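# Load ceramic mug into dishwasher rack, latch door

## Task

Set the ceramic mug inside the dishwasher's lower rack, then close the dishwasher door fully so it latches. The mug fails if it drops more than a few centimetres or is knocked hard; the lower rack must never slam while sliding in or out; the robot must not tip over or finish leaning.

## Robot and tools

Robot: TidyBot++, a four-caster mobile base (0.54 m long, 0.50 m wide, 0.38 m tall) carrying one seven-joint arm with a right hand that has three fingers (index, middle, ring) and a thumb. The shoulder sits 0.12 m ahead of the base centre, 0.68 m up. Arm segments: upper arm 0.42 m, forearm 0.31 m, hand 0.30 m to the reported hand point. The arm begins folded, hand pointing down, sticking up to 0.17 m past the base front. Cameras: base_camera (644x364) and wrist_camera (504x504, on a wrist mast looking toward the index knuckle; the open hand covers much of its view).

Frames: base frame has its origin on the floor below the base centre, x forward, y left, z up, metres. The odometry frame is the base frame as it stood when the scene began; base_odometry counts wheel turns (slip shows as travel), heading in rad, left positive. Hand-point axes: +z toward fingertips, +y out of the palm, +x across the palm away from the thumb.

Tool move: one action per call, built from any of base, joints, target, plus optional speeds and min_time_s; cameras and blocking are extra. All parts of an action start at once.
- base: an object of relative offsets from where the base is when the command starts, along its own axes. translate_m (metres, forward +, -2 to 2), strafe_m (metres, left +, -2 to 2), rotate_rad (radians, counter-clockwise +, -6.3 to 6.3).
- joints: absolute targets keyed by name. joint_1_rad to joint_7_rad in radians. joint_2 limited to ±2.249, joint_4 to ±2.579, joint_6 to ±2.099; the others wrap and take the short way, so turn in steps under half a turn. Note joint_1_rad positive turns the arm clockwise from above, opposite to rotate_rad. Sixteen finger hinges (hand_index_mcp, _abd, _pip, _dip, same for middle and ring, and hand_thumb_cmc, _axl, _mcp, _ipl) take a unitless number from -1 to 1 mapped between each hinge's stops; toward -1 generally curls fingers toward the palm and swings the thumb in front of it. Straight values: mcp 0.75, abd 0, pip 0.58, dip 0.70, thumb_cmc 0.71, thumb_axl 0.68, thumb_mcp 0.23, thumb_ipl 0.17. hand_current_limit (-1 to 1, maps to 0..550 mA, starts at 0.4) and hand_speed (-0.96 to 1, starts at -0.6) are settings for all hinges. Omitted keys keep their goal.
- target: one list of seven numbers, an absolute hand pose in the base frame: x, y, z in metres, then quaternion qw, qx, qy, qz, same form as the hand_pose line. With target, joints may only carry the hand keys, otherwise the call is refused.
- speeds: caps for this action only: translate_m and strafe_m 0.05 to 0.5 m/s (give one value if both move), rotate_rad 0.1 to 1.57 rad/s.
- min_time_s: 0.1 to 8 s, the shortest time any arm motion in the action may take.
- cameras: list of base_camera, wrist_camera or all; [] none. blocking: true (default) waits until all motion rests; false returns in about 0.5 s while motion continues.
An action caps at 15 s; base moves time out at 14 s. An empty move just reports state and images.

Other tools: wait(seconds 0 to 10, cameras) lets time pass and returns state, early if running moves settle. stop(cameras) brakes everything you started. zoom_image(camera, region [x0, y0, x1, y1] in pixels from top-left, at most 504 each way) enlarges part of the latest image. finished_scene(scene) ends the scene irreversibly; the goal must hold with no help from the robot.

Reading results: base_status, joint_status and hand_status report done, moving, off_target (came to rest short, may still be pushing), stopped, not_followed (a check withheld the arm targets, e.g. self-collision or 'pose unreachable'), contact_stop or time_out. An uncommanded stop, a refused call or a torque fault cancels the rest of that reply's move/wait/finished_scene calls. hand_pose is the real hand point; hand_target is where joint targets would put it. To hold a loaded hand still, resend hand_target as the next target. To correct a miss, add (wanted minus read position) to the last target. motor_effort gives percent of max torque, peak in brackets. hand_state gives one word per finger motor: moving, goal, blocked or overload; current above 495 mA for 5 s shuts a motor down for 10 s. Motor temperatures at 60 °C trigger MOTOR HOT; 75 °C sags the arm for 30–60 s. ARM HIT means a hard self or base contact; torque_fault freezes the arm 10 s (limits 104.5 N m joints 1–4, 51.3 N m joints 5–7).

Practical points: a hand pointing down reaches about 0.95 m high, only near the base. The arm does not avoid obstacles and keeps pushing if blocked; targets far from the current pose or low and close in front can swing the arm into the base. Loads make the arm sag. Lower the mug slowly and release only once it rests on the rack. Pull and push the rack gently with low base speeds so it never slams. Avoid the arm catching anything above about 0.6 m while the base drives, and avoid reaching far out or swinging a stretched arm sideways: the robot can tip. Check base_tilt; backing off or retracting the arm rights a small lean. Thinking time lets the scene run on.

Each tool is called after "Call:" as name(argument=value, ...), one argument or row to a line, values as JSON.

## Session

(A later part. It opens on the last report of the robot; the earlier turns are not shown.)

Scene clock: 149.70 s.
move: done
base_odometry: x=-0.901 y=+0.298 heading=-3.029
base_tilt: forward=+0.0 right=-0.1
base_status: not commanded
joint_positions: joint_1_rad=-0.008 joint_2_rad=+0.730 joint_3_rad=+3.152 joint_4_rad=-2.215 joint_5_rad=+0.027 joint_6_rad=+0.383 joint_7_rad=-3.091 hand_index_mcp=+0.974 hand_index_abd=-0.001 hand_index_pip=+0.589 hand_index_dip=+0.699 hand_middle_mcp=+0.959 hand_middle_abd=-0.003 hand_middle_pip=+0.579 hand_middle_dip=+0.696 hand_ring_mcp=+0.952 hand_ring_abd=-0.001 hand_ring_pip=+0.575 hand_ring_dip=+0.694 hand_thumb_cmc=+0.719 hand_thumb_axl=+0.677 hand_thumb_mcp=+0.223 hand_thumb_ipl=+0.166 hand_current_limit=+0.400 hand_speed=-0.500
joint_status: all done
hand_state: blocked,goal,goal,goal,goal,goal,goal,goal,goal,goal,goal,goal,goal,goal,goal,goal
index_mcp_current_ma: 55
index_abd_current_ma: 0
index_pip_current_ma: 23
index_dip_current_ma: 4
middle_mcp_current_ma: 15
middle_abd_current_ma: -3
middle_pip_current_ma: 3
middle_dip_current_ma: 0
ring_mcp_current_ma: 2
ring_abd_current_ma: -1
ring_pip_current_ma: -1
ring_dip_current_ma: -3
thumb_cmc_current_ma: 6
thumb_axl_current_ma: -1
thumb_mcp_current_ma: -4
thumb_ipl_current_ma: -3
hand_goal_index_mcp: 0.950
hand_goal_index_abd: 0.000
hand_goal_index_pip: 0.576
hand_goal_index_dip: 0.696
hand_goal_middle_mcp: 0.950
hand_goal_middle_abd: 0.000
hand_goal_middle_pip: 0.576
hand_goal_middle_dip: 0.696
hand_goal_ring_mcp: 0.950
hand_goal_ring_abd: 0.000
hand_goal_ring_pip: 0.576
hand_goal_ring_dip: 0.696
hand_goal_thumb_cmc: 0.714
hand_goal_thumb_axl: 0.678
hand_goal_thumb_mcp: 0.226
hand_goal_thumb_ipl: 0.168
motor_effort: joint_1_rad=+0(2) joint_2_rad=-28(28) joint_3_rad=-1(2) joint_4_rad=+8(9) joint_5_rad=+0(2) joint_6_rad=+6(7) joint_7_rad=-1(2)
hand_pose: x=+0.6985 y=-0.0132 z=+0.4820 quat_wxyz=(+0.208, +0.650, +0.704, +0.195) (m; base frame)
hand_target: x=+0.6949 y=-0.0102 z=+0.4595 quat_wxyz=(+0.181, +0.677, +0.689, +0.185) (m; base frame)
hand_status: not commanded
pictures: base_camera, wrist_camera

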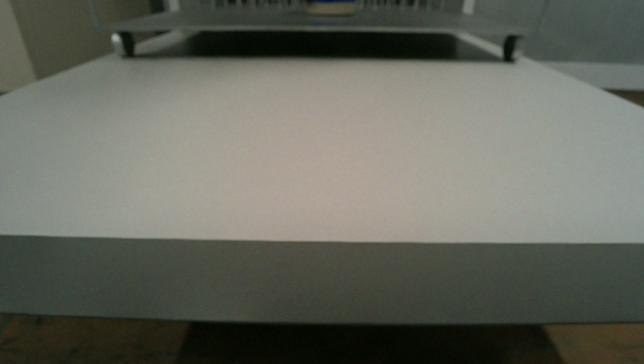

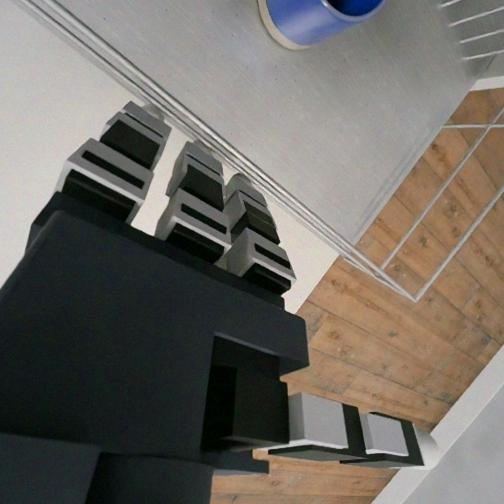

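Call:
move(
  joints={"joint_1_rad": -0.02, "joint_2_rad": 0.855, "joint_4_rad": -1.843, "joint_6_rad": 0.07},
  min_time_s=4,
  cameras=["all"],
)

Scene clock: 154.10 s.
move: done
base_odometry: x=-0.901 y=+0.298 heading=-3.029
base_tilt: forward=+0.0 right=-0.1
base_status: not commanded
joint_positions: joint_1_rad=-0.009 joint_2_rad=+0.823 joint_3_rad=+3.152 joint_4_rad=-1.877 joint_5_rad=+0.027 joint_6_rad=+0.127 joint_7_rad=-3.092 hand_index_mcp=+0.980 hand_index_abd=-0.005 hand_index_pip=+0.593 hand_index_dip=+0.700 hand_middle_mcp=+0.964 hand_middle_abd=-0.003 hand_middle_pip=+0.582 hand_middle_dip=+0.697 hand_ring_mcp=+0.952 hand_ring_abd=-0.001 hand_ring_pip=+0.575 hand_ring_dip=+0.694 hand_thumb_cmc=+0.719 hand_thumb_axl=+0.677 hand_thumb_mcp=+0.223 hand_thumb_ipl=+0.166 hand_current_limit=+0.400 hand_speed=-0.500
joint_status: all done
hand_state: blocked,goal,goal,goal,goal,goal,goal,goal,goal,goal,goal,goal,goal,goal,goal,goal
index_mcp_current_ma: 74
index_abd_current_ma: -5
index_pip_current_ma: 31
index_dip_current_ma: 5
middle_mcp_current_ma: 28
middle_abd_current_ma: -3
middle_pip_current_ma: 7
middle_dip_current_ma: 1
ring_mcp_current_ma: 2
ring_abd_current_ma: -1
ring_pip_current_ma: -1
ring_dip_current_ma: -3
thumb_cmc_current_ma: 6
thumb_axl_current_ma: -1
thumb_mcp_current_ma: -4
thumb_ipl_current_ma: -3
hand_goal_index_mcp: 0.950
hand_goal_index_abd: 0.000
hand_goal_index_pip: 0.576
hand_goal_index_dip: 0.696
hand_goal_middle_mcp: 0.950
hand_goal_middle_abd: 0.000
hand_goal_middle_pip: 0.576
hand_goal_middle_dip: 0.696
hand_goal_ring_mcp: 0.950
hand_goal_ring_abd: 0.000
hand_goal_ring_pip: 0.576
hand_goal_ring_dip: 0.696
hand_goal_thumb_cmc: 0.714
hand_goal_thumb_axl: 0.678
hand_goal_thumb_mcp: 0.226
hand_goal_thumb_ipl: 0.168
motor_effort: joint_1_rad=+0(2) joint_2_rad=-33(33) joint_3_rad=-1(1) joint_4_rad=+12(13) joint_5_rad=+1(2) joint_6_rad=+6(8) joint_7_rad=-1(1)
hand_pose: x=+0.7972 y=-0.0140 z=+0.4761 quat_wxyz=(+0.207, +0.650, +0.706, +0.189) (m; base frame)
hand_target: x=+0.7938 y=-0.0083 z=+0.4532 quat_wxyz=(+0.178, +0.678, +0.690, +0.181) (m; base frame)
hand_status: not commanded
pictures: base_camera, wrist_camera

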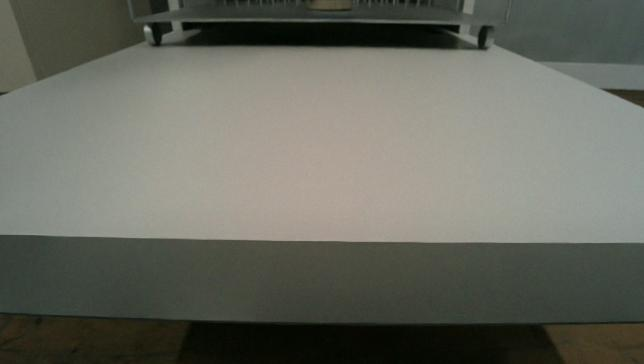

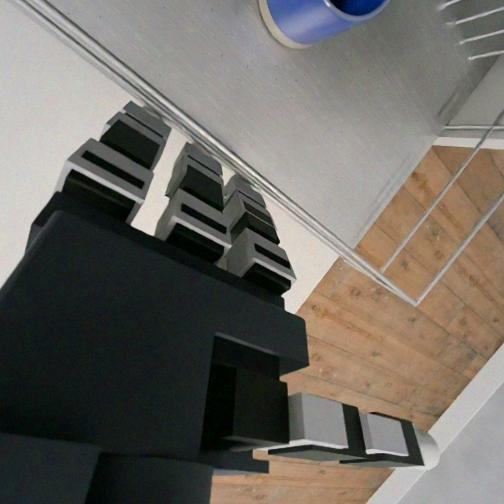

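Call:
move(
  joints={"joint_1_rad": -0.02, "joint_2_rad": 0.985, "joint_4_rad": -1.455, "joint_6_rad": -0.187},
  min_time_s=4,
  cameras=["wrist_camera"],
)

Call:
move(
  joints={"joint_1_rad": -0.02, "joint_2_rad": 1.171, "joint_4_rad": -0.955, "joint_6_rad": -0.492},
  min_time_s=5,
  cameras=["all"],
)

Scene clock: 158.60 s.
move: done
base_odometry: x=-0.901 y=+0.298 heading=-3.029
base_tilt: forward=-0.1 right=+0.0
base_status: not commanded
joint_positions: joint_1_rad=-0.010 joint_2_rad=+0.955 joint_3_rad=+3.152 joint_4_rad=-1.493 joint_5_rad=+0.027 joint_6_rad=-0.132 joint_7_rad=-3.092 hand_index_mcp=+0.981 hand_index_abd=-0.006 hand_index_pip=+0.593 hand_index_dip=+0.701 hand_middle_mcp=+0.965 hand_middle_abd=-0.003 hand_middle_pip=+0.582 hand_middle_dip=+0.697 hand_ring_mcp=+0.952 hand_ring_abd=-0.001 hand_ring_pip=+0.575 hand_ring_dip=+0.694 hand_thumb_cmc=+0.719 hand_thumb_axl=+0.677 hand_thumb_mcp=+0.223 hand_thumb_ipl=+0.166 hand_current_limit=+0.400 hand_speed=-0.500
joint_status: all done
hand_state: blocked,goal,goal,goal,goal,goal,goal,goal,goal,goal,goal,goal,goal,goal,goal,goal
index_mcp_current_ma: 77
index_abd_current_ma: -6
index_pip_current_ma: 33
index_dip_current_ma: 6
middle_mcp_current_ma: 29
middle_abd_current_ma: -3
middle_pip_current_ma: 7
middle_dip_current_ma: 1
ring_mcp_current_ma: 2
ring_abd_current_ma: -1
ring_pip_current_ma: -1
ring_dip_current_ma: -3
thumb_cmc_current_ma: 6
thumb_axl_current_ma: -1
thumb_mcp_current_ma: -4
thumb_ipl_current_ma: -3
hand_goal_index_mcp: 0.950
hand_goal_index_abd: 0.000
hand_goal_index_pip: 0.576
hand_goal_index_dip: 0.696
hand_goal_middle_mcp: 0.950
hand_goal_middle_abd: 0.000
hand_goal_middle_pip: 0.576
hand_goal_middle_dip: 0.696
hand_goal_ring_mcp: 0.950
hand_goal_ring_abd: 0.000
hand_goal_ring_pip: 0.576
hand_goal_ring_dip: 0.696
hand_goal_thumb_cmc: 0.714
hand_goal_thumb_axl: 0.678
hand_goal_thumb_mcp: 0.226
hand_goal_thumb_ipl: 0.168
motor_effort: joint_1_rad=+0(1) joint_2_rad=-39(39) joint_3_rad=-1(1) joint_4_rad=+15(16) joint_5_rad=+1(2) joint_6_rad=+7(8) joint_7_rad=-1(2)
hand_pose: x=+0.8973 y=-0.0142 z=+0.4742 quat_wxyz=(+0.207, +0.651, +0.707, +0.185) (m; base frame)
hand_target: x=+0.8951 y=-0.0062 z=+0.4537 quat_wxyz=(+0.178, +0.678, +0.690, +0.182) (m; base frame)
hand_status: not commanded
pictures: wrist_camera

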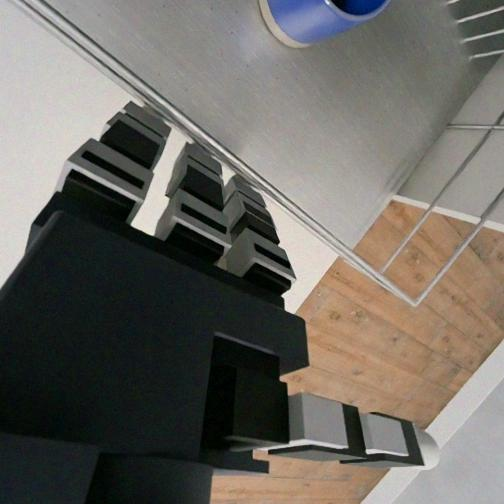

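Scene clock: 163.90 s.
move: done
base_odometry: x=-0.901 y=+0.298 heading=-3.029
base_tilt: forward=-0.1 right=-0.1
base_status: not commanded
joint_positions: joint_1_rad=-0.011 joint_2_rad=+1.142 joint_3_rad=+3.152 joint_4_rad=-0.998 joint_5_rad=+0.027 joint_6_rad=-0.439 joint_7_rad=-3.092 hand_index_mcp=+0.984 hand_index_abd=-0.006 hand_index_pip=+0.596 hand_index_dip=+0.702 hand_middle_mcp=+0.968 hand_middle_abd=-0.004 hand_middle_pip=+0.584 hand_middle_dip=+0.699 hand_ring_mcp=+0.952 hand_ring_abd=-0.001 hand_ring_pip=+0.575 hand_ring_dip=+0.694 hand_thumb_cmc=+0.719 hand_thumb_axl=+0.677 hand_thumb_mcp=+0.223 hand_thumb_ipl=+0.166 hand_current_limit=+0.400 hand_speed=-0.500
joint_status: all done
hand_state: blocked,goal,blocked,goal,goal,goal,goal,goal,goal,goal,goal,goal,goal,goal,goal,goal
index_mcp_current_ma: 87
index_abd_current_ma: -6
index_pip_current_ma: 40
index_dip_current_ma: 9
middle_mcp_current_ma: 39
middle_abd_current_ma: -4
middle_pip_current_ma: 12
middle_dip_current_ma: 3
ring_mcp_current_ma: 2
ring_abd_current_ma: -1
ring_pip_current_ma: -1
ring_dip_current_ma: -2
thumb_cmc_current_ma: 6
thumb_axl_current_ma: -1
thumb_mcp_current_ma: -4
thumb_ipl_current_ma: -3
hand_goal_index_mcp: 0.950
hand_goal_index_abd: 0.000
hand_goal_index_pip: 0.576
hand_goal_index_dip: 0.696
hand_goal_middle_mcp: 0.950
hand_goal_middle_abd: 0.000
hand_goal_middle_pip: 0.576
hand_goal_middle_dip: 0.696
hand_goal_ring_mcp: 0.950
hand_goal_ring_abd: 0.000
hand_goal_ring_pip: 0.576
hand_goal_ring_dip: 0.696
hand_goal_thumb_cmc: 0.714
hand_goal_thumb_axl: 0.678
hand_goal_thumb_mcp: 0.226
hand_goal_thumb_ipl: 0.168
motor_effort: joint_1_rad=+0(1) joint_2_rad=-44(46) joint_3_rad=-1(1) joint_4_rad=+18(20) joint_5_rad=+1(2) joint_6_rad=+7(8) joint_7_rad=+0(2)
hand_pose: x=+1.0004 y=-0.0148 z=+0.4784 quat_wxyz=(+0.210, +0.652, +0.706, +0.182) (m; base frame)
hand_target: x=+0.9983 y=-0.0041 z=+0.4613 quat_wxyz=(+0.181, +0.677, +0.689, +0.185) (m; base frame)
hand_status: not commanded
pictures: base_camera, wrist_camera

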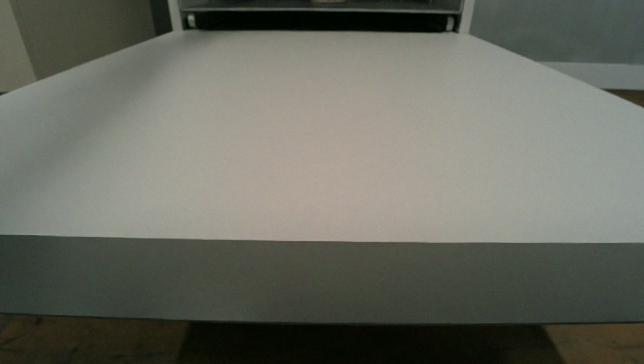

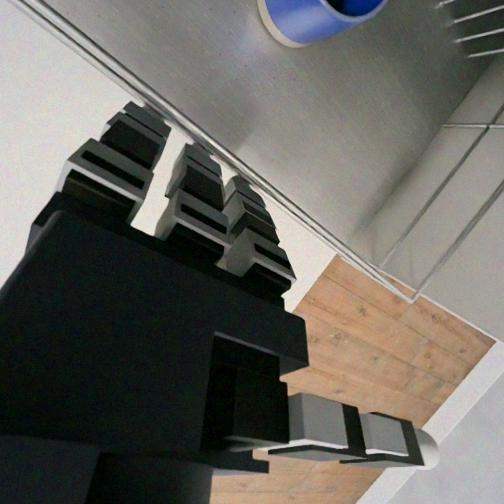

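Call:
move(
  base={"translate_m": 0.03},
  speeds={"translate_m": 0.05},
  cameras=["all"],
)

Scene clock: 165.10 s.
move: done
base_odometry: x=-0.931 y=+0.294 heading=-3.029
base_tilt: forward=+0.0 right=+0.0
base_status: done
joint_positions: joint_1_rad=-0.011 joint_2_rad=+1.143 joint_3_rad=+3.152 joint_4_rad=-0.990 joint_5_rad=+0.027 joint_6_rad=-0.445 joint_7_rad=-3.092 hand_index_mcp=+0.988 hand_index_abd=-0.002 hand_index_pip=+0.598 hand_index_dip=+0.702 hand_middle_mcp=+0.972 hand_middle_abd=-0.001 hand_middle_pip=+0.586 hand_middle_dip=+0.699 hand_ring_mcp=+0.956 hand_ring_abd=-0.001 hand_ring_pip=+0.577 hand_ring_dip=+0.695 hand_thumb_cmc=+0.719 hand_thumb_axl=+0.677 hand_thumb_mcp=+0.223 hand_thumb_ipl=+0.166 hand_current_limit=+0.400 hand_speed=-0.500
joint_status: not commanded
hand_state: blocked,goal,blocked,goal,blocked,goal,goal,goal,goal,goal,goal,goal,goal,goal,goal,goal
index_mcp_current_ma: 101
index_abd_current_ma: -2
index_pip_current_ma: 46
index_dip_current_ma: 9
middle_mcp_current_ma: 50
middle_abd_current_ma: -1
middle_pip_current_ma: 16
middle_dip_current_ma: 4
ring_mcp_current_ma: 8
ring_abd_current_ma: -1
ring_pip_current_ma: 1
ring_dip_current_ma: -1
thumb_cmc_current_ma: 6
thumb_axl_current_ma: -1
thumb_mcp_current_ma: -4
thumb_ipl_current_ma: -3
hand_goal_index_mcp: 0.950
hand_goal_index_abd: 0.000
hand_goal_index_pip: 0.576
hand_goal_index_dip: 0.696
hand_goal_middle_mcp: 0.950
hand_goal_middle_abd: 0.000
hand_goal_middle_pip: 0.576
hand_goal_middle_dip: 0.696
hand_goal_ring_mcp: 0.950
hand_goal_ring_abd: 0.000
hand_goal_ring_pip: 0.576
hand_goal_ring_dip: 0.696
hand_goal_thumb_cmc: 0.714
hand_goal_thumb_axl: 0.678
hand_goal_thumb_mcp: 0.226
hand_goal_thumb_ipl: 0.168
motor_effort: joint_1_rad=+0(1) joint_2_rad=-44(46) joint_3_rad=-1(2) joint_4_rad=+17(19) joint_5_rad=+1(1) joint_6_rad=+6(9) joint_7_rad=+0(1)
hand_pose: x=+1.0020 y=-0.0148 z=+0.4801 quat_wxyz=(+0.210, +0.652, +0.706, +0.183) (m; base frame)
hand_target: x=+0.9983 y=-0.0041 z=+0.4613 quat_wxyz=(+0.181, +0.677, +0.689, +0.185) (m; base frame)
hand_status: not commanded
pictures: base_camera, wrist_camera

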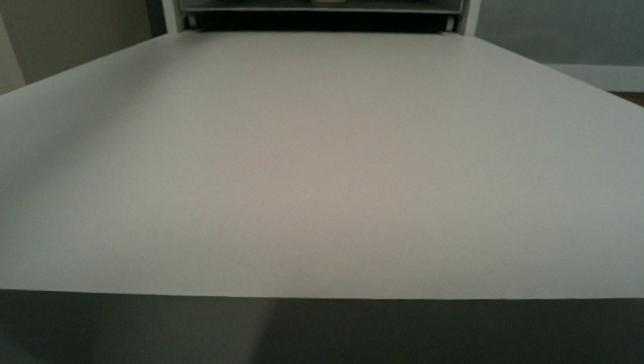

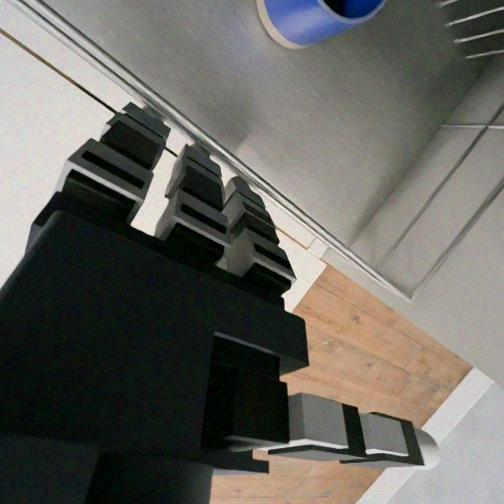

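Call:
move(
  joints={"joint_1_rad": -0.02, "joint_2_rad": 1.225, "joint_4_rad": -0.82, "joint_6_rad": -0.57},
  min_time_s=2.5,
  cameras=["all"],
)

Scene clock: 168.13 s.
move: off_target
base_odometry: x=-0.931 y=+0.294 heading=-3.029
base_tilt: forward=-0.1 right=-0.1
base_status: not commanded
joint_positions: joint_1_rad=-0.011 joint_2_rad=+1.169 joint_3_rad=+3.152 joint_4_rad=-0.890 joint_5_rad=+0.027 joint_6_rad=-0.543 joint_7_rad=-3.092 hand_index_mcp=+0.997 hand_index_abd=-0.003 hand_index_pip=+0.631 hand_index_dip=+0.718 hand_middle_mcp=+0.996 hand_middle_abd=-0.001 hand_middle_pip=+0.600 hand_middle_dip=+0.709 hand_ring_mcp=+0.981 hand_ring_abd=-0.001 hand_ring_pip=+0.591 hand_ring_dip=+0.703 hand_thumb_cmc=+0.719 hand_thumb_axl=+0.677 hand_thumb_mcp=+0.223 hand_thumb_ipl=+0.166 hand_current_limit=+0.400 hand_speed=-0.500
joint_status: joint_4_rad off_target (ended at -0.890, target -0.820); the others done
hand_state: blocked,goal,blocked,blocked,blocked,goal,blocked,goal,blocked,goal,goal,goal,goal,goal,goal,goal
index_mcp_current_ma: 133
index_abd_current_ma: -2
index_pip_current_ma: 151
index_dip_current_ma: 45
middle_mcp_current_ma: 130
middle_abd_current_ma: -1
middle_pip_current_ma: 50
middle_dip_current_ma: 22
ring_mcp_current_ma: 77
ring_abd_current_ma: -1
ring_pip_current_ma: 27
ring_dip_current_ma: 9
thumb_cmc_current_ma: 6
thumb_axl_current_ma: -1
thumb_mcp_current_ma: -4
thumb_ipl_current_ma: -3
hand_goal_index_mcp: 0.950
hand_goal_index_abd: 0.000
hand_goal_index_pip: 0.576
hand_goal_index_dip: 0.696
hand_goal_middle_mcp: 0.950
hand_goal_middle_abd: 0.000
hand_goal_middle_pip: 0.576
hand_goal_middle_dip: 0.696
hand_goal_ring_mcp: 0.950
hand_goal_ring_abd: 0.000
hand_goal_ring_pip: 0.576
hand_goal_ring_dip: 0.696
hand_goal_thumb_cmc: 0.714
hand_goal_thumb_axl: 0.678
hand_goal_thumb_mcp: 0.226
hand_goal_thumb_ipl: 0.168
motor_effort: joint_1_rad=+0(2) joint_2_rad=-41(46) joint_3_rad=+0(1) joint_4_rad=+23(24) joint_5_rad=+2(2) joint_6_rad=+12(13) joint_7_rad=-2(2)
hand_pose: x=+1.0129 y=-0.0148 z=+0.4851 quat_wxyz=(+0.202, +0.654, +0.708, +0.174) (m; base frame)
hand_target: x=+1.0197 y=-0.0037 z=+0.4630 quat_wxyz=(+0.182, +0.676, +0.689, +0.186) (m; base frame)
hand_status: not commanded
pictures: base_camera, wrist_camera

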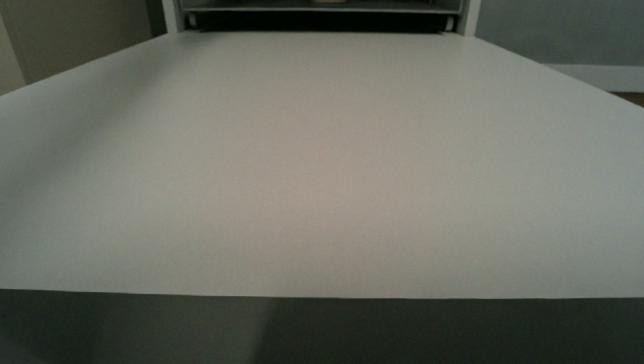

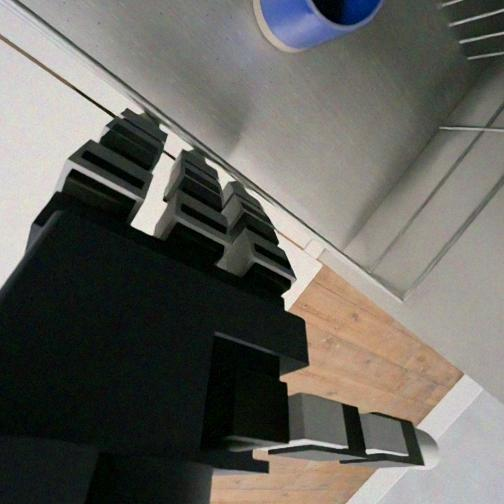

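Call:
move(
  joints={"joint_1_rad": -0.02, "joint_2_rad": 1.11, "joint_4_rad": -1.1, "joint_6_rad": -0.42},
  min_time_s=2.5,
  cameras=["all"],
)

Scene clock: 171.03 s.
move: done
base_odometry: x=-0.931 y=+0.294 heading=-3.029
base_tilt: forward=-0.1 right=+0.0
base_status: not commanded
joint_positions: joint_1_rad=-0.011 joint_2_rad=+1.138 joint_3_rad=+3.152 joint_4_rad=-1.086 joint_5_rad=+0.027 joint_6_rad=-0.480 joint_7_rad=-3.095 hand_index_mcp=+0.954 hand_index_abd=-0.001 hand_index_pip=+0.579 hand_index_dip=+0.699 hand_middle_mcp=+0.954 hand_middle_abd=+0.000 hand_middle_pip=+0.579 hand_middle_dip=+0.699 hand_ring_mcp=+0.954 hand_ring_abd=+0.000 hand_ring_pip=+0.579 hand_ring_dip=+0.699 hand_thumb_cmc=+0.719 hand_thumb_axl=+0.677 hand_thumb_mcp=+0.223 hand_thumb_ipl=+0.166 hand_current_limit=+0.400 hand_speed=-0.500
joint_status: all done
hand_state: goal,goal,goal,goal,goal,goal,goal,goal,goal,goal,goal,goal,goal,goal,goal,goal
index_mcp_current_ma: 5
index_abd_current_ma: -1
index_pip_current_ma: 4
index_dip_current_ma: 3
middle_mcp_current_ma: 5
middle_abd_current_ma: 0
middle_pip_current_ma: 3
middle_dip_current_ma: 4
ring_mcp_current_ma: 5
ring_abd_current_ma: 0
ring_pip_current_ma: 3
ring_dip_current_ma: 3
thumb_cmc_current_ma: 6
thumb_axl_current_ma: -1
thumb_mcp_current_ma: -4
thumb_ipl_current_ma: -3
hand_goal_index_mcp: 0.950
hand_goal_index_abd: 0.000
hand_goal_index_pip: 0.576
hand_goal_index_dip: 0.696
hand_goal_middle_mcp: 0.950
hand_goal_middle_abd: 0.000
hand_goal_middle_pip: 0.576
hand_goal_middle_dip: 0.696
hand_goal_ring_mcp: 0.950
hand_goal_ring_abd: 0.000
hand_goal_ring_pip: 0.576
hand_goal_ring_dip: 0.696
hand_goal_thumb_cmc: 0.714
hand_goal_thumb_axl: 0.678
hand_goal_thumb_mcp: 0.226
hand_goal_thumb_ipl: 0.168
motor_effort: joint_1_rad=+0(1) joint_2_rad=-41(42) joint_3_rad=-1(2) joint_4_rad=+14(23) joint_5_rad=+1(3) joint_6_rad=+4(13) joint_7_rad=-1(2)
hand_pose: x=+0.9568 y=-0.0155 z=+0.4313 quat_wxyz=(+0.166, +0.663, +0.716, +0.141) (m; base frame)
hand_target: x=+0.9701 y=-0.0047 z=+0.4601 quat_wxyz=(+0.177, +0.678, +0.690, +0.181) (m; base frame)
hand_status: not commanded
pictures: base_camera, wrist_camera

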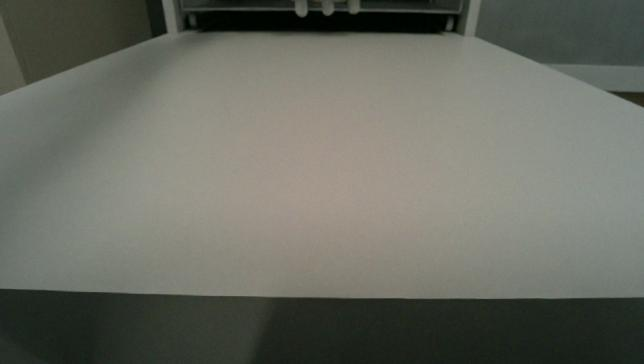

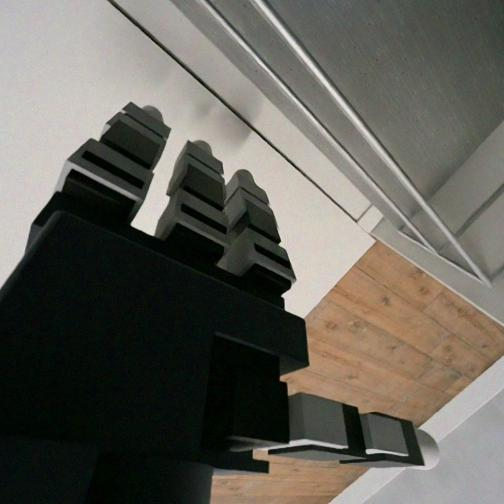

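Call:
move(
  base={"translate_m": -0.87},
  joints={"joint_1_rad": 0.0, "joint_2_rad": 1.85, "joint_3_rad": 3.142, "joint_4_rad": -0.95, "joint_5_rad": 0, "joint_6_rad": 1.30, "joint_7_rad": 3.142, "hand_index_mcp": 0.8, "hand_middle_mcp": 0.8, "hand_ring_mcp": 0.8},
  min_time_s=4,
  cameras=["all"],
)

Scene clock: 176.33 s.
move: done
base_odometry: x=-0.066 y=+0.392 heading=-3.029
base_tilt: forward=-0.1 right=+0.0
base_status: done
joint_positions: joint_1_rad=-0.012 joint_2_rad=+1.813 joint_3_rad=+3.152 joint_4_rad=-0.969 joint_5_rad=+0.027 joint_6_rad=+1.235 joint_7_rad=-3.095 hand_index_mcp=+0.808 hand_index_abd=-0.001 hand_index_pip=+0.579 hand_index_dip=+0.699 hand_middle_mcp=+0.808 hand_middle_abd=+0.000 hand_middle_pip=+0.579 hand_middle_dip=+0.699 hand_ring_mcp=+0.808 hand_ring_abd=+0.000 hand_ring_pip=+0.579 hand_ring_dip=+0.699 hand_thumb_cmc=+0.720 hand_thumb_axl=+0.677 hand_thumb_mcp=+0.224 hand_thumb_ipl=+0.166 hand_current_limit=+0.400 hand_speed=-0.500
joint_status: all done
hand_state: goal,goal,goal,goal,goal,goal,goal,goal,goal,goal,goal,goal,goal,goal,goal,goal
index_mcp_current_ma: 12
index_abd_current_ma: -1
index_pip_current_ma: 3
index_dip_current_ma: 3
middle_mcp_current_ma: 13
middle_abd_current_ma: 0
middle_pip_current_ma: 3
middle_dip_current_ma: 4
ring_mcp_current_ma: 13
ring_abd_current_ma: 0
ring_pip_current_ma: 3
ring_dip_current_ma: 3
thumb_cmc_current_ma: 9
thumb_axl_current_ma: -1
thumb_mcp_current_ma: -2
thumb_ipl_current_ma: -3
hand_goal_index_mcp: 0.800
hand_goal_index_abd: 0.000
hand_goal_index_pip: 0.576
hand_goal_index_dip: 0.696
hand_goal_middle_mcp: 0.800
hand_goal_middle_abd: 0.000
hand_goal_middle_pip: 0.576
hand_goal_middle_dip: 0.696
hand_goal_ring_mcp: 0.800
hand_goal_ring_abd: 0.000
hand_goal_ring_pip: 0.576
hand_goal_ring_dip: 0.696
hand_goal_thumb_cmc: 0.714
hand_goal_thumb_axl: 0.678
hand_goal_thumb_mcp: 0.226
hand_goal_thumb_ipl: 0.168
motor_effort: joint_1_rad=+0(3) joint_2_rad=-40(44) joint_3_rad=-1(3) joint_4_rad=+11(15) joint_5_rad=+1(2) joint_6_rad=+8(9) joint_7_rad=-1(3)
hand_pose: x=+0.9376 y=+0.0003 z=+0.3796 quat_wxyz=(+0.512, +0.467, +0.520, +0.499) (m; base frame)
hand_target: x=+0.9235 y=-0.0213 z=+0.3758 quat_wxyz=(+0.518, +0.482, +0.482, +0.517) (m; base frame)
hand_status: not commanded
pictures: base_camera, wrist_camera

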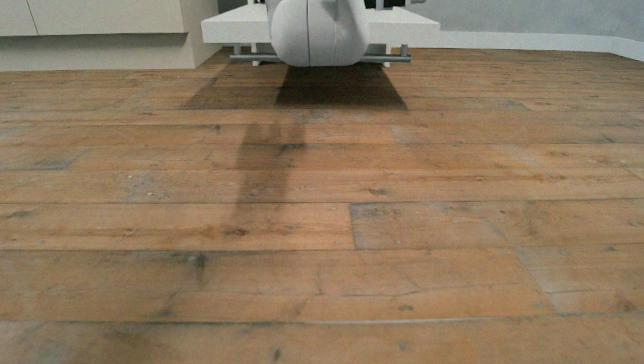

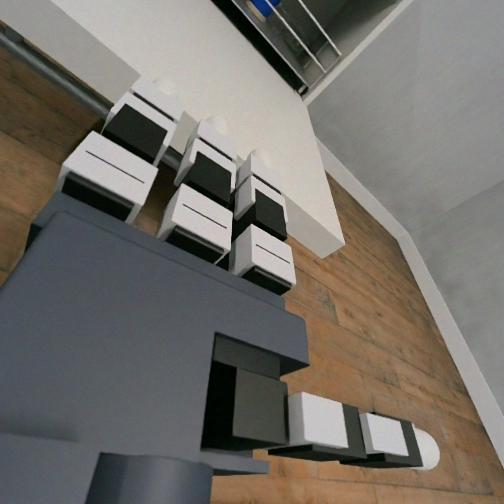

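Call:
move(
  joints={"joint_1_rad": 0.0, "joint_2_rad": 2.16, "joint_3_rad": 3.142, "joint_4_rad": -0.87, "joint_5_rad": 0, "joint_6_rad": 1.40, "joint_7_rad": 3.10},
  min_time_s=2.5,
)

Call:
move(
  joints={"joint_1_rad": 0.0, "joint_2_rad": 2.215, "joint_3_rad": 3.142, "joint_4_rad": -0.87, "joint_5_rad": 0, "joint_6_rad": 1.55, "joint_7_rad": 3.10},
  min_time_s=1.5,
  cameras=["all"],
)

Scene clock: 179.67 s.
move: done
base_odometry: x=-0.066 y=+0.392 heading=-3.029
base_tilt: forward=+0.0 right=-0.1
base_status: not commanded
joint_positions: joint_1_rad=-0.012 joint_2_rad=+2.126 joint_3_rad=+3.152 joint_4_rad=-0.887 joint_5_rad=+0.027 joint_6_rad=+1.336 joint_7_rad=-3.130 hand_index_mcp=+0.808 hand_index_abd=-0.001 hand_index_pip=+0.579 hand_index_dip=+0.699 hand_middle_mcp=+0.808 hand_middle_abd=+0.000 hand_middle_pip=+0.579 hand_middle_dip=+0.699 hand_ring_mcp=+0.808 hand_ring_abd=+0.000 hand_ring_pip=+0.579 hand_ring_dip=+0.699 hand_thumb_cmc=+0.720 hand_thumb_axl=+0.677 hand_thumb_mcp=+0.224 hand_thumb_ipl=+0.166 hand_current_limit=+0.400 hand_speed=-0.500
joint_status: all done
hand_state: goal,goal,goal,goal,goal,goal,goal,goal,goal,goal,goal,goal,goal,goal,goal,goal
index_mcp_current_ma: 12
index_abd_current_ma: -1
index_pip_current_ma: 3
index_dip_current_ma: 3
middle_mcp_current_ma: 13
middle_abd_current_ma: 0
middle_pip_current_ma: 3
middle_dip_current_ma: 4
ring_mcp_current_ma: 13
ring_abd_current_ma: 0
ring_pip_current_ma: 3
ring_dip_current_ma: 3
thumb_cmc_current_ma: 9
thumb_axl_current_ma: -1
thumb_mcp_current_ma: -2
thumb_ipl_current_ma: -3
hand_goal_index_mcp: 0.800
hand_goal_index_abd: 0.000
hand_goal_index_pip: 0.576
hand_goal_index_dip: 0.696
hand_goal_middle_mcp: 0.800
hand_goal_middle_abd: 0.000
hand_goal_middle_pip: 0.576
hand_goal_middle_dip: 0.696
hand_goal_ring_mcp: 0.800
hand_goal_ring_abd: 0.000
hand_goal_ring_pip: 0.576
hand_goal_ring_dip: 0.696
hand_goal_thumb_cmc: 0.714
hand_goal_thumb_axl: 0.678
hand_goal_thumb_mcp: 0.226
hand_goal_thumb_ipl: 0.168
motor_effort: joint_1_rad=+0(1) joint_2_rad=-32(40) joint_3_rad=-1(3) joint_4_rad=+8(11) joint_5_rad=+1(2) joint_6_rad=+8(9) joint_7_rad=-2(2)
hand_pose: x=+0.8261 y=-0.0034 z=+0.2009 quat_wxyz=(+0.468, +0.508, +0.543, +0.477) (m; base frame)
hand_target: x=+0.8097 y=-0.0249 z=+0.2016 quat_wxyz=(+0.475, +0.525, +0.504, +0.495) (m; base frame)
hand_status: not commanded
pictures: none

Scene clock: 181.47 s.
move: done
base_odometry: x=-0.066 y=+0.392 heading=-3.029
base_tilt: forward=-0.1 right=+0.0
base_status: not commanded
joint_positions: joint_1_rad=-0.012 joint_2_rad=+2.176 joint_3_rad=+3.152 joint_4_rad=-0.887 joint_5_rad=+0.027 joint_6_rad=+1.484 joint_7_rad=-3.130 hand_index_mcp=+0.808 hand_index_abd=-0.001 hand_index_pip=+0.579 hand_index_dip=+0.699 hand_middle_mcp=+0.808 hand_middle_abd=+0.000 hand_middle_pip=+0.579 hand_middle_dip=+0.699 hand_ring_mcp=+0.808 hand_ring_abd=+0.000 hand_ring_pip=+0.579 hand_ring_dip=+0.699 hand_thumb_cmc=+0.720 hand_thumb_axl=+0.677 hand_thumb_mcp=+0.224 hand_thumb_ipl=+0.166 hand_current_limit=+0.400 hand_speed=-0.500
joint_status: all done
hand_state: goal,goal,goal,goal,goal,goal,goal,goal,goal,goal,goal,goal,goal,goal,goal,goal
index_mcp_current_ma: 12
index_abd_current_ma: -1
index_pip_current_ma: 3
index_dip_current_ma: 3
middle_mcp_current_ma: 13
middle_abd_current_ma: 0
middle_pip_current_ma: 3
middle_dip_current_ma: 4
ring_mcp_current_ma: 13
ring_abd_current_ma: 0
ring_pip_current_ma: 3
ring_dip_current_ma: 3
thumb_cmc_current_ma: 9
thumb_axl_current_ma: -1
thumb_mcp_current_ma: -2
thumb_ipl_current_ma: -3
hand_goal_index_mcp: 0.800
hand_goal_index_abd: 0.000
hand_goal_index_pip: 0.576
hand_goal_index_dip: 0.696
hand_goal_middle_mcp: 0.800
hand_goal_middle_abd: 0.000
hand_goal_middle_pip: 0.576
hand_goal_middle_dip: 0.696
hand_goal_ring_mcp: 0.800
hand_goal_ring_abd: 0.000
hand_goal_ring_pip: 0.576
hand_goal_ring_dip: 0.696
hand_goal_thumb_cmc: 0.714
hand_goal_thumb_axl: 0.678
hand_goal_thumb_mcp: 0.226
hand_goal_thumb_ipl: 0.168
motor_effort: joint_1_rad=+0(2) joint_2_rad=-32(33) joint_3_rad=-1(2) joint_4_rad=+7(9) joint_5_rad=+0(2) joint_6_rad=+8(9) joint_7_rad=-1(2)
hand_pose: x=+0.7925 y=-0.0037 z=+0.2120 quat_wxyz=(+0.492, +0.485, +0.519, +0.504) (m; base frame)
hand_target: x=+0.7715 y=-0.0249 z=+0.2100 quat_wxyz=(+0.498, +0.501, +0.481, +0.519) (m; base frame)
hand_status: not commanded
pictures: base_camera, wrist_camera

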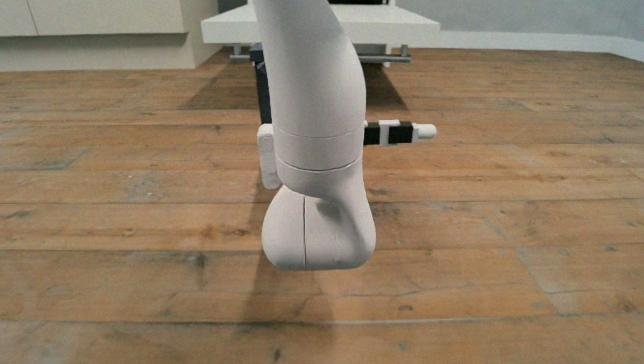

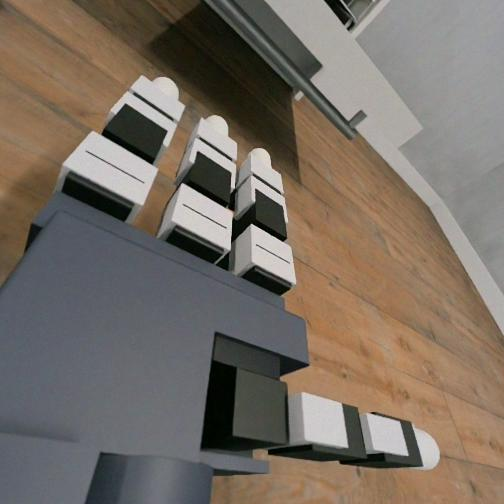

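Call:
zoom_image(
  camera="base_camera",
  region=[180, 0, 460, 90],
)

Scaled by 1.800.

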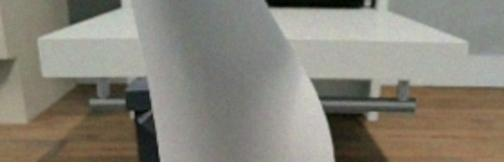

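Call:
move(
  base={"translate_m": 0.30},
  speeds={"translate_m": 0.2},
  joints={"joint_2_rad": 2.225, "joint_6_rad": 1.515},
  min_time_s=1,
  cameras=["all"],
)

Call:
zoom_image(
  camera="base_camera",
  region=[70, 0, 570, 140],
)

Scene clock: 184.33 s.
move: done
base_odometry: x=-0.364 y=+0.358 heading=-3.029
base_tilt: forward=+0.0 right=+0.0
base_status: done
joint_positions: joint_1_rad=-0.010 joint_2_rad=+2.194 joint_3_rad=+3.152 joint_4_rad=-0.881 joint_5_rad=+0.027 joint_6_rad=+1.485 joint_7_rad=-3.130 hand_index_mcp=+0.808 hand_index_abd=-0.001 hand_index_pip=+0.579 hand_index_dip=+0.699 hand_middle_mcp=+0.808 hand_middle_abd=+0.000 hand_middle_pip=+0.579 hand_middle_dip=+0.699 hand_ring_mcp=+0.808 hand_ring_abd=+0.000 hand_ring_pip=+0.579 hand_ring_dip=+0.699 hand_thumb_cmc=+0.721 hand_thumb_axl=+0.677 hand_thumb_mcp=+0.224 hand_thumb_ipl=+0.166 hand_current_limit=+0.400 hand_speed=-0.500
joint_status: all done
hand_state: goal,goal,goal,goal,goal,goal,goal,goal,goal,goal,goal,goal,goal,goal,goal,goal
index_mcp_current_ma: 12
index_abd_current_ma: -1
index_pip_current_ma: 3
index_dip_current_ma: 3
middle_mcp_current_ma: 13
middle_abd_current_ma: 0
middle_pip_current_ma: 3
middle_dip_current_ma: 4
ring_mcp_current_ma: 13
ring_abd_current_ma: 0
ring_pip_current_ma: 3
ring_dip_current_ma: 3
thumb_cmc_current_ma: 9
thumb_axl_current_ma: -1
thumb_mcp_current_ma: -2
thumb_ipl_current_ma: -3
hand_goal_index_mcp: 0.800
hand_goal_index_abd: 0.000
hand_goal_index_pip: 0.576
hand_goal_index_dip: 0.696
hand_goal_middle_mcp: 0.800
hand_goal_middle_abd: 0.000
hand_goal_middle_pip: 0.576
hand_goal_middle_dip: 0.696
hand_goal_ring_mcp: 0.800
hand_goal_ring_abd: 0.000
hand_goal_ring_pip: 0.576
hand_goal_ring_dip: 0.696
hand_goal_thumb_cmc: 0.714
hand_goal_thumb_axl: 0.678
hand_goal_thumb_mcp: 0.226
hand_goal_thumb_ipl: 0.168
motor_effort: joint_1_rad=+0(1) joint_2_rad=-31(34) joint_3_rad=-1(2) joint_4_rad=+7(8) joint_5_rad=+1(1) joint_6_rad=+8(9) joint_7_rad=+0(1)
hand_pose: x=+0.7854 y=-0.0052 z=+0.2023 quat_wxyz=(+0.490, +0.488, +0.521, +0.500) (m; base frame)
hand_target: x=+0.7697 y=-0.0249 z=+0.1929 quat_wxyz=(+0.487, +0.513, +0.492, +0.508) (m; base frame)
hand_status: not commanded
pictures: base_camera, wrist_camera

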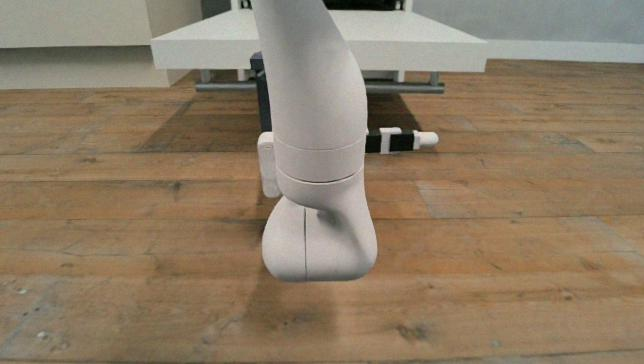

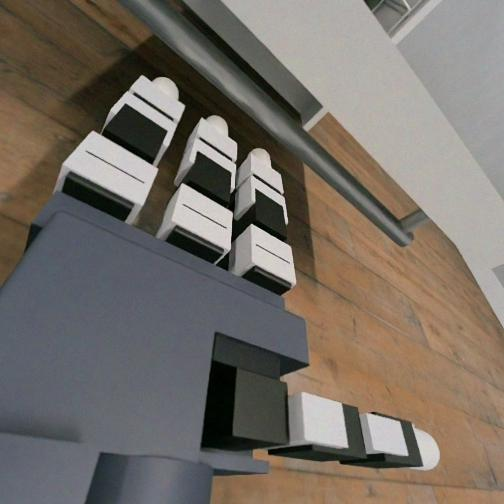

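Scaled by 1.008.

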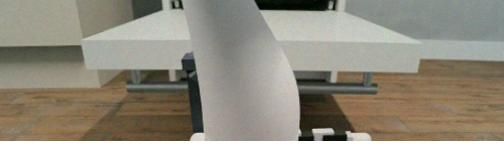

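Call:
move(
  base={"translate_m": 0.10},
  speeds={"translate_m": 0.06},
  cameras=["all"],
)

Scene clock: 186.60 s.
move: done
base_odometry: x=-0.464 y=+0.347 heading=-3.029
base_tilt: forward=+0.0 right=-0.1
base_status: done
joint_positions: joint_1_rad=-0.010 joint_2_rad=+2.196 joint_3_rad=+3.152 joint_4_rad=-0.880 joint_5_rad=+0.027 joint_6_rad=+1.485 joint_7_rad=-3.130 hand_index_mcp=+0.808 hand_index_abd=-0.001 hand_index_pip=+0.579 hand_index_dip=+0.699 hand_middle_mcp=+0.808 hand_middle_abd=+0.000 hand_middle_pip=+0.579 hand_middle_dip=+0.699 hand_ring_mcp=+0.808 hand_ring_abd=+0.000 hand_ring_pip=+0.579 hand_ring_dip=+0.699 hand_thumb_cmc=+0.721 hand_thumb_axl=+0.677 hand_thumb_mcp=+0.224 hand_thumb_ipl=+0.166 hand_current_limit=+0.400 hand_speed=-0.500
joint_status: not commanded
hand_state: goal,goal,goal,goal,goal,goal,goal,goal,goal,goal,goal,goal,goal,goal,goal,goal
index_mcp_current_ma: 12
index_abd_current_ma: -1
index_pip_current_ma: 3
index_dip_current_ma: 3
middle_mcp_current_ma: 13
middle_abd_current_ma: 0
middle_pip_current_ma: 3
middle_dip_current_ma: 4
ring_mcp_current_ma: 13
ring_abd_current_ma: 0
ring_pip_current_ma: 3
ring_dip_current_ma: 3
thumb_cmc_current_ma: 9
thumb_axl_current_ma: -1
thumb_mcp_current_ma: -2
thumb_ipl_current_ma: -3
hand_goal_index_mcp: 0.800
hand_goal_index_abd: 0.000
hand_goal_index_pip: 0.576
hand_goal_index_dip: 0.696
hand_goal_middle_mcp: 0.800
hand_goal_middle_abd: 0.000
hand_goal_middle_pip: 0.576
hand_goal_middle_dip: 0.696
hand_goal_ring_mcp: 0.800
hand_goal_ring_abd: 0.000
hand_goal_ring_pip: 0.576
hand_goal_ring_dip: 0.696
hand_goal_thumb_cmc: 0.714
hand_goal_thumb_axl: 0.678
hand_goal_thumb_mcp: 0.226
hand_goal_thumb_ipl: 0.168
motor_effort: joint_1_rad=+0(1) joint_2_rad=-31(33) joint_3_rad=-1(2) joint_4_rad=+7(8) joint_5_rad=+1(1) joint_6_rad=+8(9) joint_7_rad=-1(2)
hand_pose: x=+0.7843 y=-0.0052 z=+0.2008 quat_wxyz=(+0.489, +0.489, +0.521, +0.500) (m; base frame)
hand_target: x=+0.7697 y=-0.0249 z=+0.1929 quat_wxyz=(+0.487, +0.513, +0.492, +0.508) (m; base frame)
hand_status: not commanded
pictures: base_camera, wrist_camera

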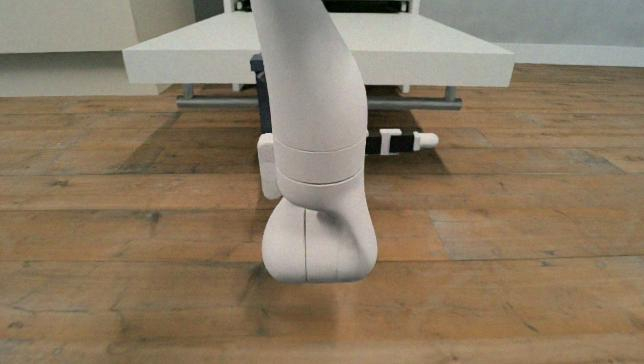

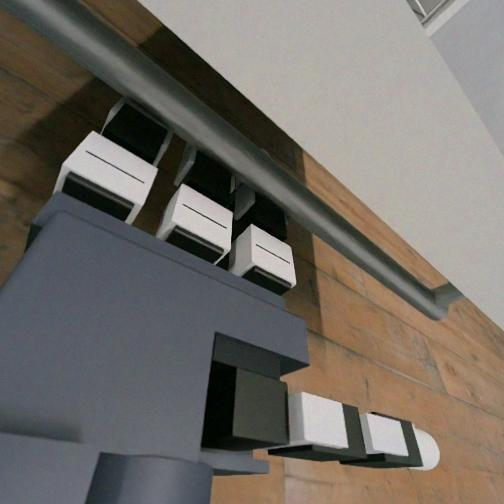

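Call:
move(
  base={"translate_m": 0.025},
  speeds={"translate_m": 0.05},
  joints={"hand_index_mcp": 1.0, "hand_middle_mcp": 1.0, "hand_ring_mcp": 1.0},
  cameras=["wrist_camera"],
)

Scene clock: 187.70 s.
move: done
base_odometry: x=-0.489 y=+0.344 heading=-3.029
base_tilt: forward=+0.0 right=-0.1
base_status: done
joint_positions: joint_1_rad=-0.010 joint_2_rad=+2.197 joint_3_rad=+3.152 joint_4_rad=-0.880 joint_5_rad=+0.027 joint_6_rad=+1.485 joint_7_rad=-3.130 hand_index_mcp=+1.000 hand_index_abd=-0.001 hand_index_pip=+0.579 hand_index_dip=+0.699 hand_middle_mcp=+1.000 hand_middle_abd=+0.000 hand_middle_pip=+0.579 hand_middle_dip=+0.699 hand_ring_mcp=+1.000 hand_ring_abd=+0.000 hand_ring_pip=+0.579 hand_ring_dip=+0.699 hand_thumb_cmc=+0.721 hand_thumb_axl=+0.677 hand_thumb_mcp=+0.224 hand_thumb_ipl=+0.166 hand_current_limit=+0.400 hand_speed=-0.500
joint_status: all done
hand_state: goal,goal,goal,goal,goal,goal,goal,goal,goal,goal,goal,goal,goal,goal,goal,goal
index_mcp_current_ma: 0
index_abd_current_ma: -1
index_pip_current_ma: 4
index_dip_current_ma: 3
middle_mcp_current_ma: 0
middle_abd_current_ma: 0
middle_pip_current_ma: 3
middle_dip_current_ma: 4
ring_mcp_current_ma: 0
ring_abd_current_ma: 0
ring_pip_current_ma: 3
ring_dip_current_ma: 3
thumb_cmc_current_ma: 10
thumb_axl_current_ma: -1
thumb_mcp_current_ma: -2
thumb_ipl_current_ma: -3
hand_goal_index_mcp: 1.000
hand_goal_index_abd: 0.000
hand_goal_index_pip: 0.576
hand_goal_index_dip: 0.696
hand_goal_middle_mcp: 1.000
hand_goal_middle_abd: 0.000
hand_goal_middle_pip: 0.576
hand_goal_middle_dip: 0.696
hand_goal_ring_mcp: 1.000
hand_goal_ring_abd: 0.000
hand_goal_ring_pip: 0.576
hand_goal_ring_dip: 0.696
hand_goal_thumb_cmc: 0.714
hand_goal_thumb_axl: 0.678
hand_goal_thumb_mcp: 0.226
hand_goal_thumb_ipl: 0.168
motor_effort: joint_1_rad=+0(1) joint_2_rad=-31(33) joint_3_rad=-1(2) joint_4_rad=+7(8) joint_5_rad=+1(1) joint_6_rad=+8(9) joint_7_rad=+0(1)
hand_pose: x=+0.7840 y=-0.0052 z=+0.2003 quat_wxyz=(+0.489, +0.489, +0.521, +0.500) (m; base frame)
hand_target: x=+0.7697 y=-0.0249 z=+0.1929 quat_wxyz=(+0.487, +0.513, +0.492, +0.508) (m; base frame)
hand_status: not commanded
pictures: wrist_camera

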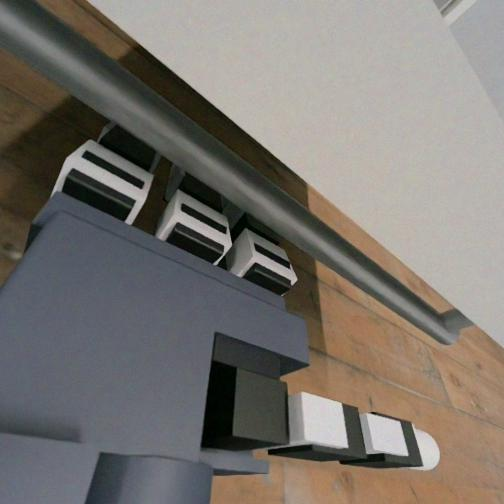

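Call:
move(
  joints={"joint_1_rad": 0.0, "joint_2_rad": 1.88, "joint_4_rad": -1.30, "joint_6_rad": 1.82},
  min_time_s=3,
  cameras=["all"],
)

Scene clock: 191.17 s.
move: off_target
base_odometry: x=-0.489 y=+0.344 heading=-3.029
base_tilt: forward=+0.0 right=-0.1
base_status: not commanded
joint_positions: joint_1_rad=-0.010 joint_2_rad=+2.012 joint_3_rad=+3.152 joint_4_rad=-1.329 joint_5_rad=+0.027 joint_6_rad=+1.685 joint_7_rad=-3.141 hand_index_mcp=+1.001 hand_index_abd=-0.007 hand_index_pip=+0.604 hand_index_dip=+0.699 hand_middle_mcp=+1.000 hand_middle_abd=+0.000 hand_middle_pip=+0.579 hand_middle_dip=+0.699 hand_ring_mcp=+1.000 hand_ring_abd=+0.000 hand_ring_pip=+0.578 hand_ring_dip=+0.699 hand_thumb_cmc=+0.721 hand_thumb_axl=+0.677 hand_thumb_mcp=+0.224 hand_thumb_ipl=+0.166 hand_current_limit=+0.400 hand_speed=-0.500
joint_status: joint_2_rad off_target (ended at +2.012, target +1.880); joint_6_rad off_target (ended at +1.685, target +1.820); the others done
hand_state: goal,goal,blocked,goal,goal,goal,goal,goal,goal,goal,goal,goal,goal,goal,goal,goal
index_mcp_current_ma: 1
index_abd_current_ma: -8
index_pip_current_ma: 63
index_dip_current_ma: 3
middle_mcp_current_ma: 0
middle_abd_current_ma: 0
middle_pip_current_ma: 3
middle_dip_current_ma: 3
ring_mcp_current_ma: 0
ring_abd_current_ma: 0
ring_pip_current_ma: 3
ring_dip_current_ma: 3
thumb_cmc_current_ma: 10
thumb_axl_current_ma: -1
thumb_mcp_current_ma: -2
thumb_ipl_current_ma: -3
hand_goal_index_mcp: 1.000
hand_goal_index_abd: 0.000
hand_goal_index_pip: 0.576
hand_goal_index_dip: 0.696
hand_goal_middle_mcp: 1.000
hand_goal_middle_abd: 0.000
hand_goal_middle_pip: 0.576
hand_goal_middle_dip: 0.696
hand_goal_ring_mcp: 1.000
hand_goal_ring_abd: 0.000
hand_goal_ring_pip: 0.576
hand_goal_ring_dip: 0.696
hand_goal_thumb_cmc: 0.714
hand_goal_thumb_axl: 0.678
hand_goal_thumb_mcp: 0.226
hand_goal_thumb_ipl: 0.168
motor_effort: joint_1_rad=+1(2) joint_2_rad=-44(45) joint_3_rad=+0(2) joint_4_rad=+10(12) joint_5_rad=-1(2) joint_6_rad=+18(19) joint_7_rad=+1(1)
hand_pose: x=+0.7451 y=-0.0083 z=+0.2526 quat_wxyz=(+0.469, +0.509, +0.533, +0.486) (m; base frame)
hand_target: x=+0.7850 y=-0.0249 z=+0.3848 quat_wxyz=(+0.538, +0.454, +0.435, +0.561) (m; base frame)
hand_status: not commanded
pictures: base_camera, wrist_camera

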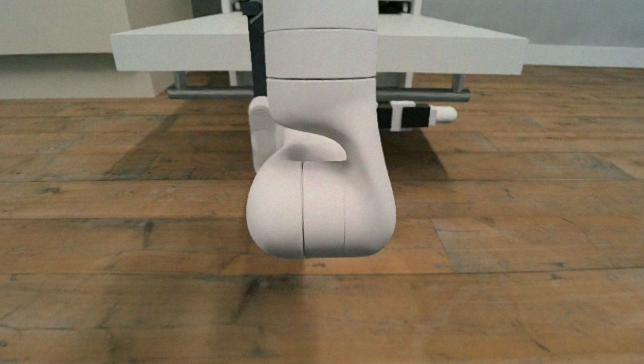

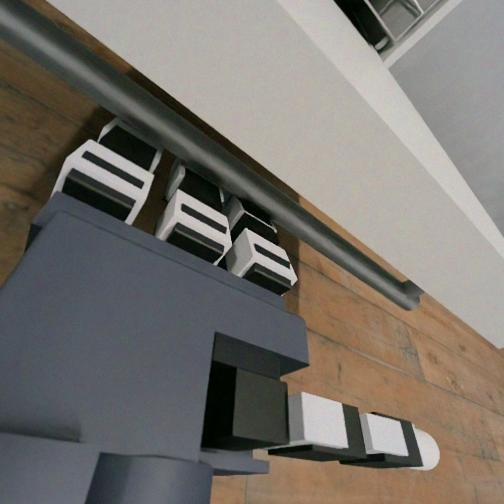

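Call:
move(
  base={"translate_m": 0.025},
  speeds={"translate_m": 0.05},
  joints={"joint_1_rad": 0.0, "joint_2_rad": 1.60, "joint_4_rad": -1.58, "joint_6_rad": 1.80},
  min_time_s=3,
  cameras=["all"],
)

Scene clock: 194.93 s.
move: off_target
base_odometry: x=-0.514 y=+0.341 heading=-3.029
base_tilt: forward=-0.1 right=-0.1
base_status: done
joint_positions: joint_1_rad=-0.009 joint_2_rad=+1.732 joint_3_rad=+3.152 joint_4_rad=-1.614 joint_5_rad=+0.027 joint_6_rad=+1.703 joint_7_rad=-3.142 hand_index_mcp=+1.000 hand_index_abd=+0.003 hand_index_pip=+0.576 hand_index_dip=+0.699 hand_middle_mcp=+1.000 hand_middle_abd=+0.000 hand_middle_pip=+0.579 hand_middle_dip=+0.699 hand_ring_mcp=+1.000 hand_ring_abd=+0.000 hand_ring_pip=+0.578 hand_ring_dip=+0.699 hand_thumb_cmc=+0.721 hand_thumb_axl=+0.677 hand_thumb_mcp=+0.224 hand_thumb_ipl=+0.166 hand_current_limit=+0.400 hand_speed=-0.500
joint_status: joint_2_rad off_target (ended at +1.732, target +1.600); the others done
hand_state: goal,goal,goal,goal,goal,goal,goal,goal,goal,goal,goal,goal,goal,goal,goal,goal
index_mcp_current_ma: 0
index_abd_current_ma: 3
index_pip_current_ma: 0
index_dip_current_ma: 3
middle_mcp_current_ma: 0
middle_abd_current_ma: 0
middle_pip_current_ma: 3
middle_dip_current_ma: 3
ring_mcp_current_ma: 0
ring_abd_current_ma: 0
ring_pip_current_ma: 3
ring_dip_current_ma: 3
thumb_cmc_current_ma: 10
thumb_axl_current_ma: -1
thumb_mcp_current_ma: -2
thumb_ipl_current_ma: -3
hand_goal_index_mcp: 1.000
hand_goal_index_abd: 0.000
hand_goal_index_pip: 0.576
hand_goal_index_dip: 0.696
hand_goal_middle_mcp: 1.000
hand_goal_middle_abd: 0.000
hand_goal_middle_pip: 0.576
hand_goal_middle_dip: 0.696
hand_goal_ring_mcp: 1.000
hand_goal_ring_abd: 0.000
hand_goal_ring_pip: 0.576
hand_goal_ring_dip: 0.696
hand_goal_thumb_cmc: 0.714
hand_goal_thumb_axl: 0.678
hand_goal_thumb_mcp: 0.226
hand_goal_thumb_ipl: 0.168
motor_effort: joint_1_rad=+0(3) joint_2_rad=-46(48) joint_3_rad=-1(1) joint_4_rad=+11(13) joint_5_rad=+1(2) joint_6_rad=+14(20) joint_7_rad=+0(2)
hand_pose: x=+0.7779 y=-0.0098 z=+0.3693 quat_wxyz=(+0.474, +0.507, +0.528, +0.489) (m; base frame)
hand_target: x=+0.8076 y=-0.0249 z=+0.4950 quat_wxyz=(+0.534, +0.459, +0.441, +0.556) (m; base frame)
hand_status: not commanded
pictures: base_camera, wrist_camera

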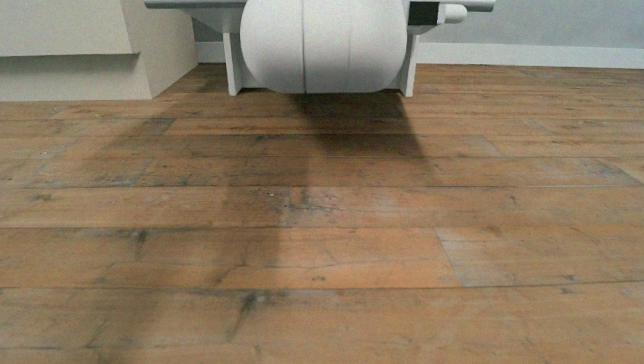

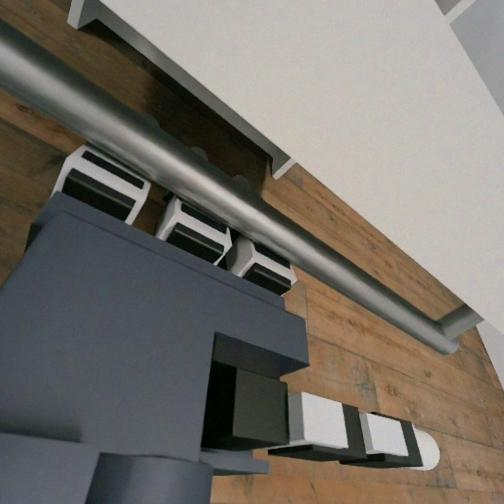

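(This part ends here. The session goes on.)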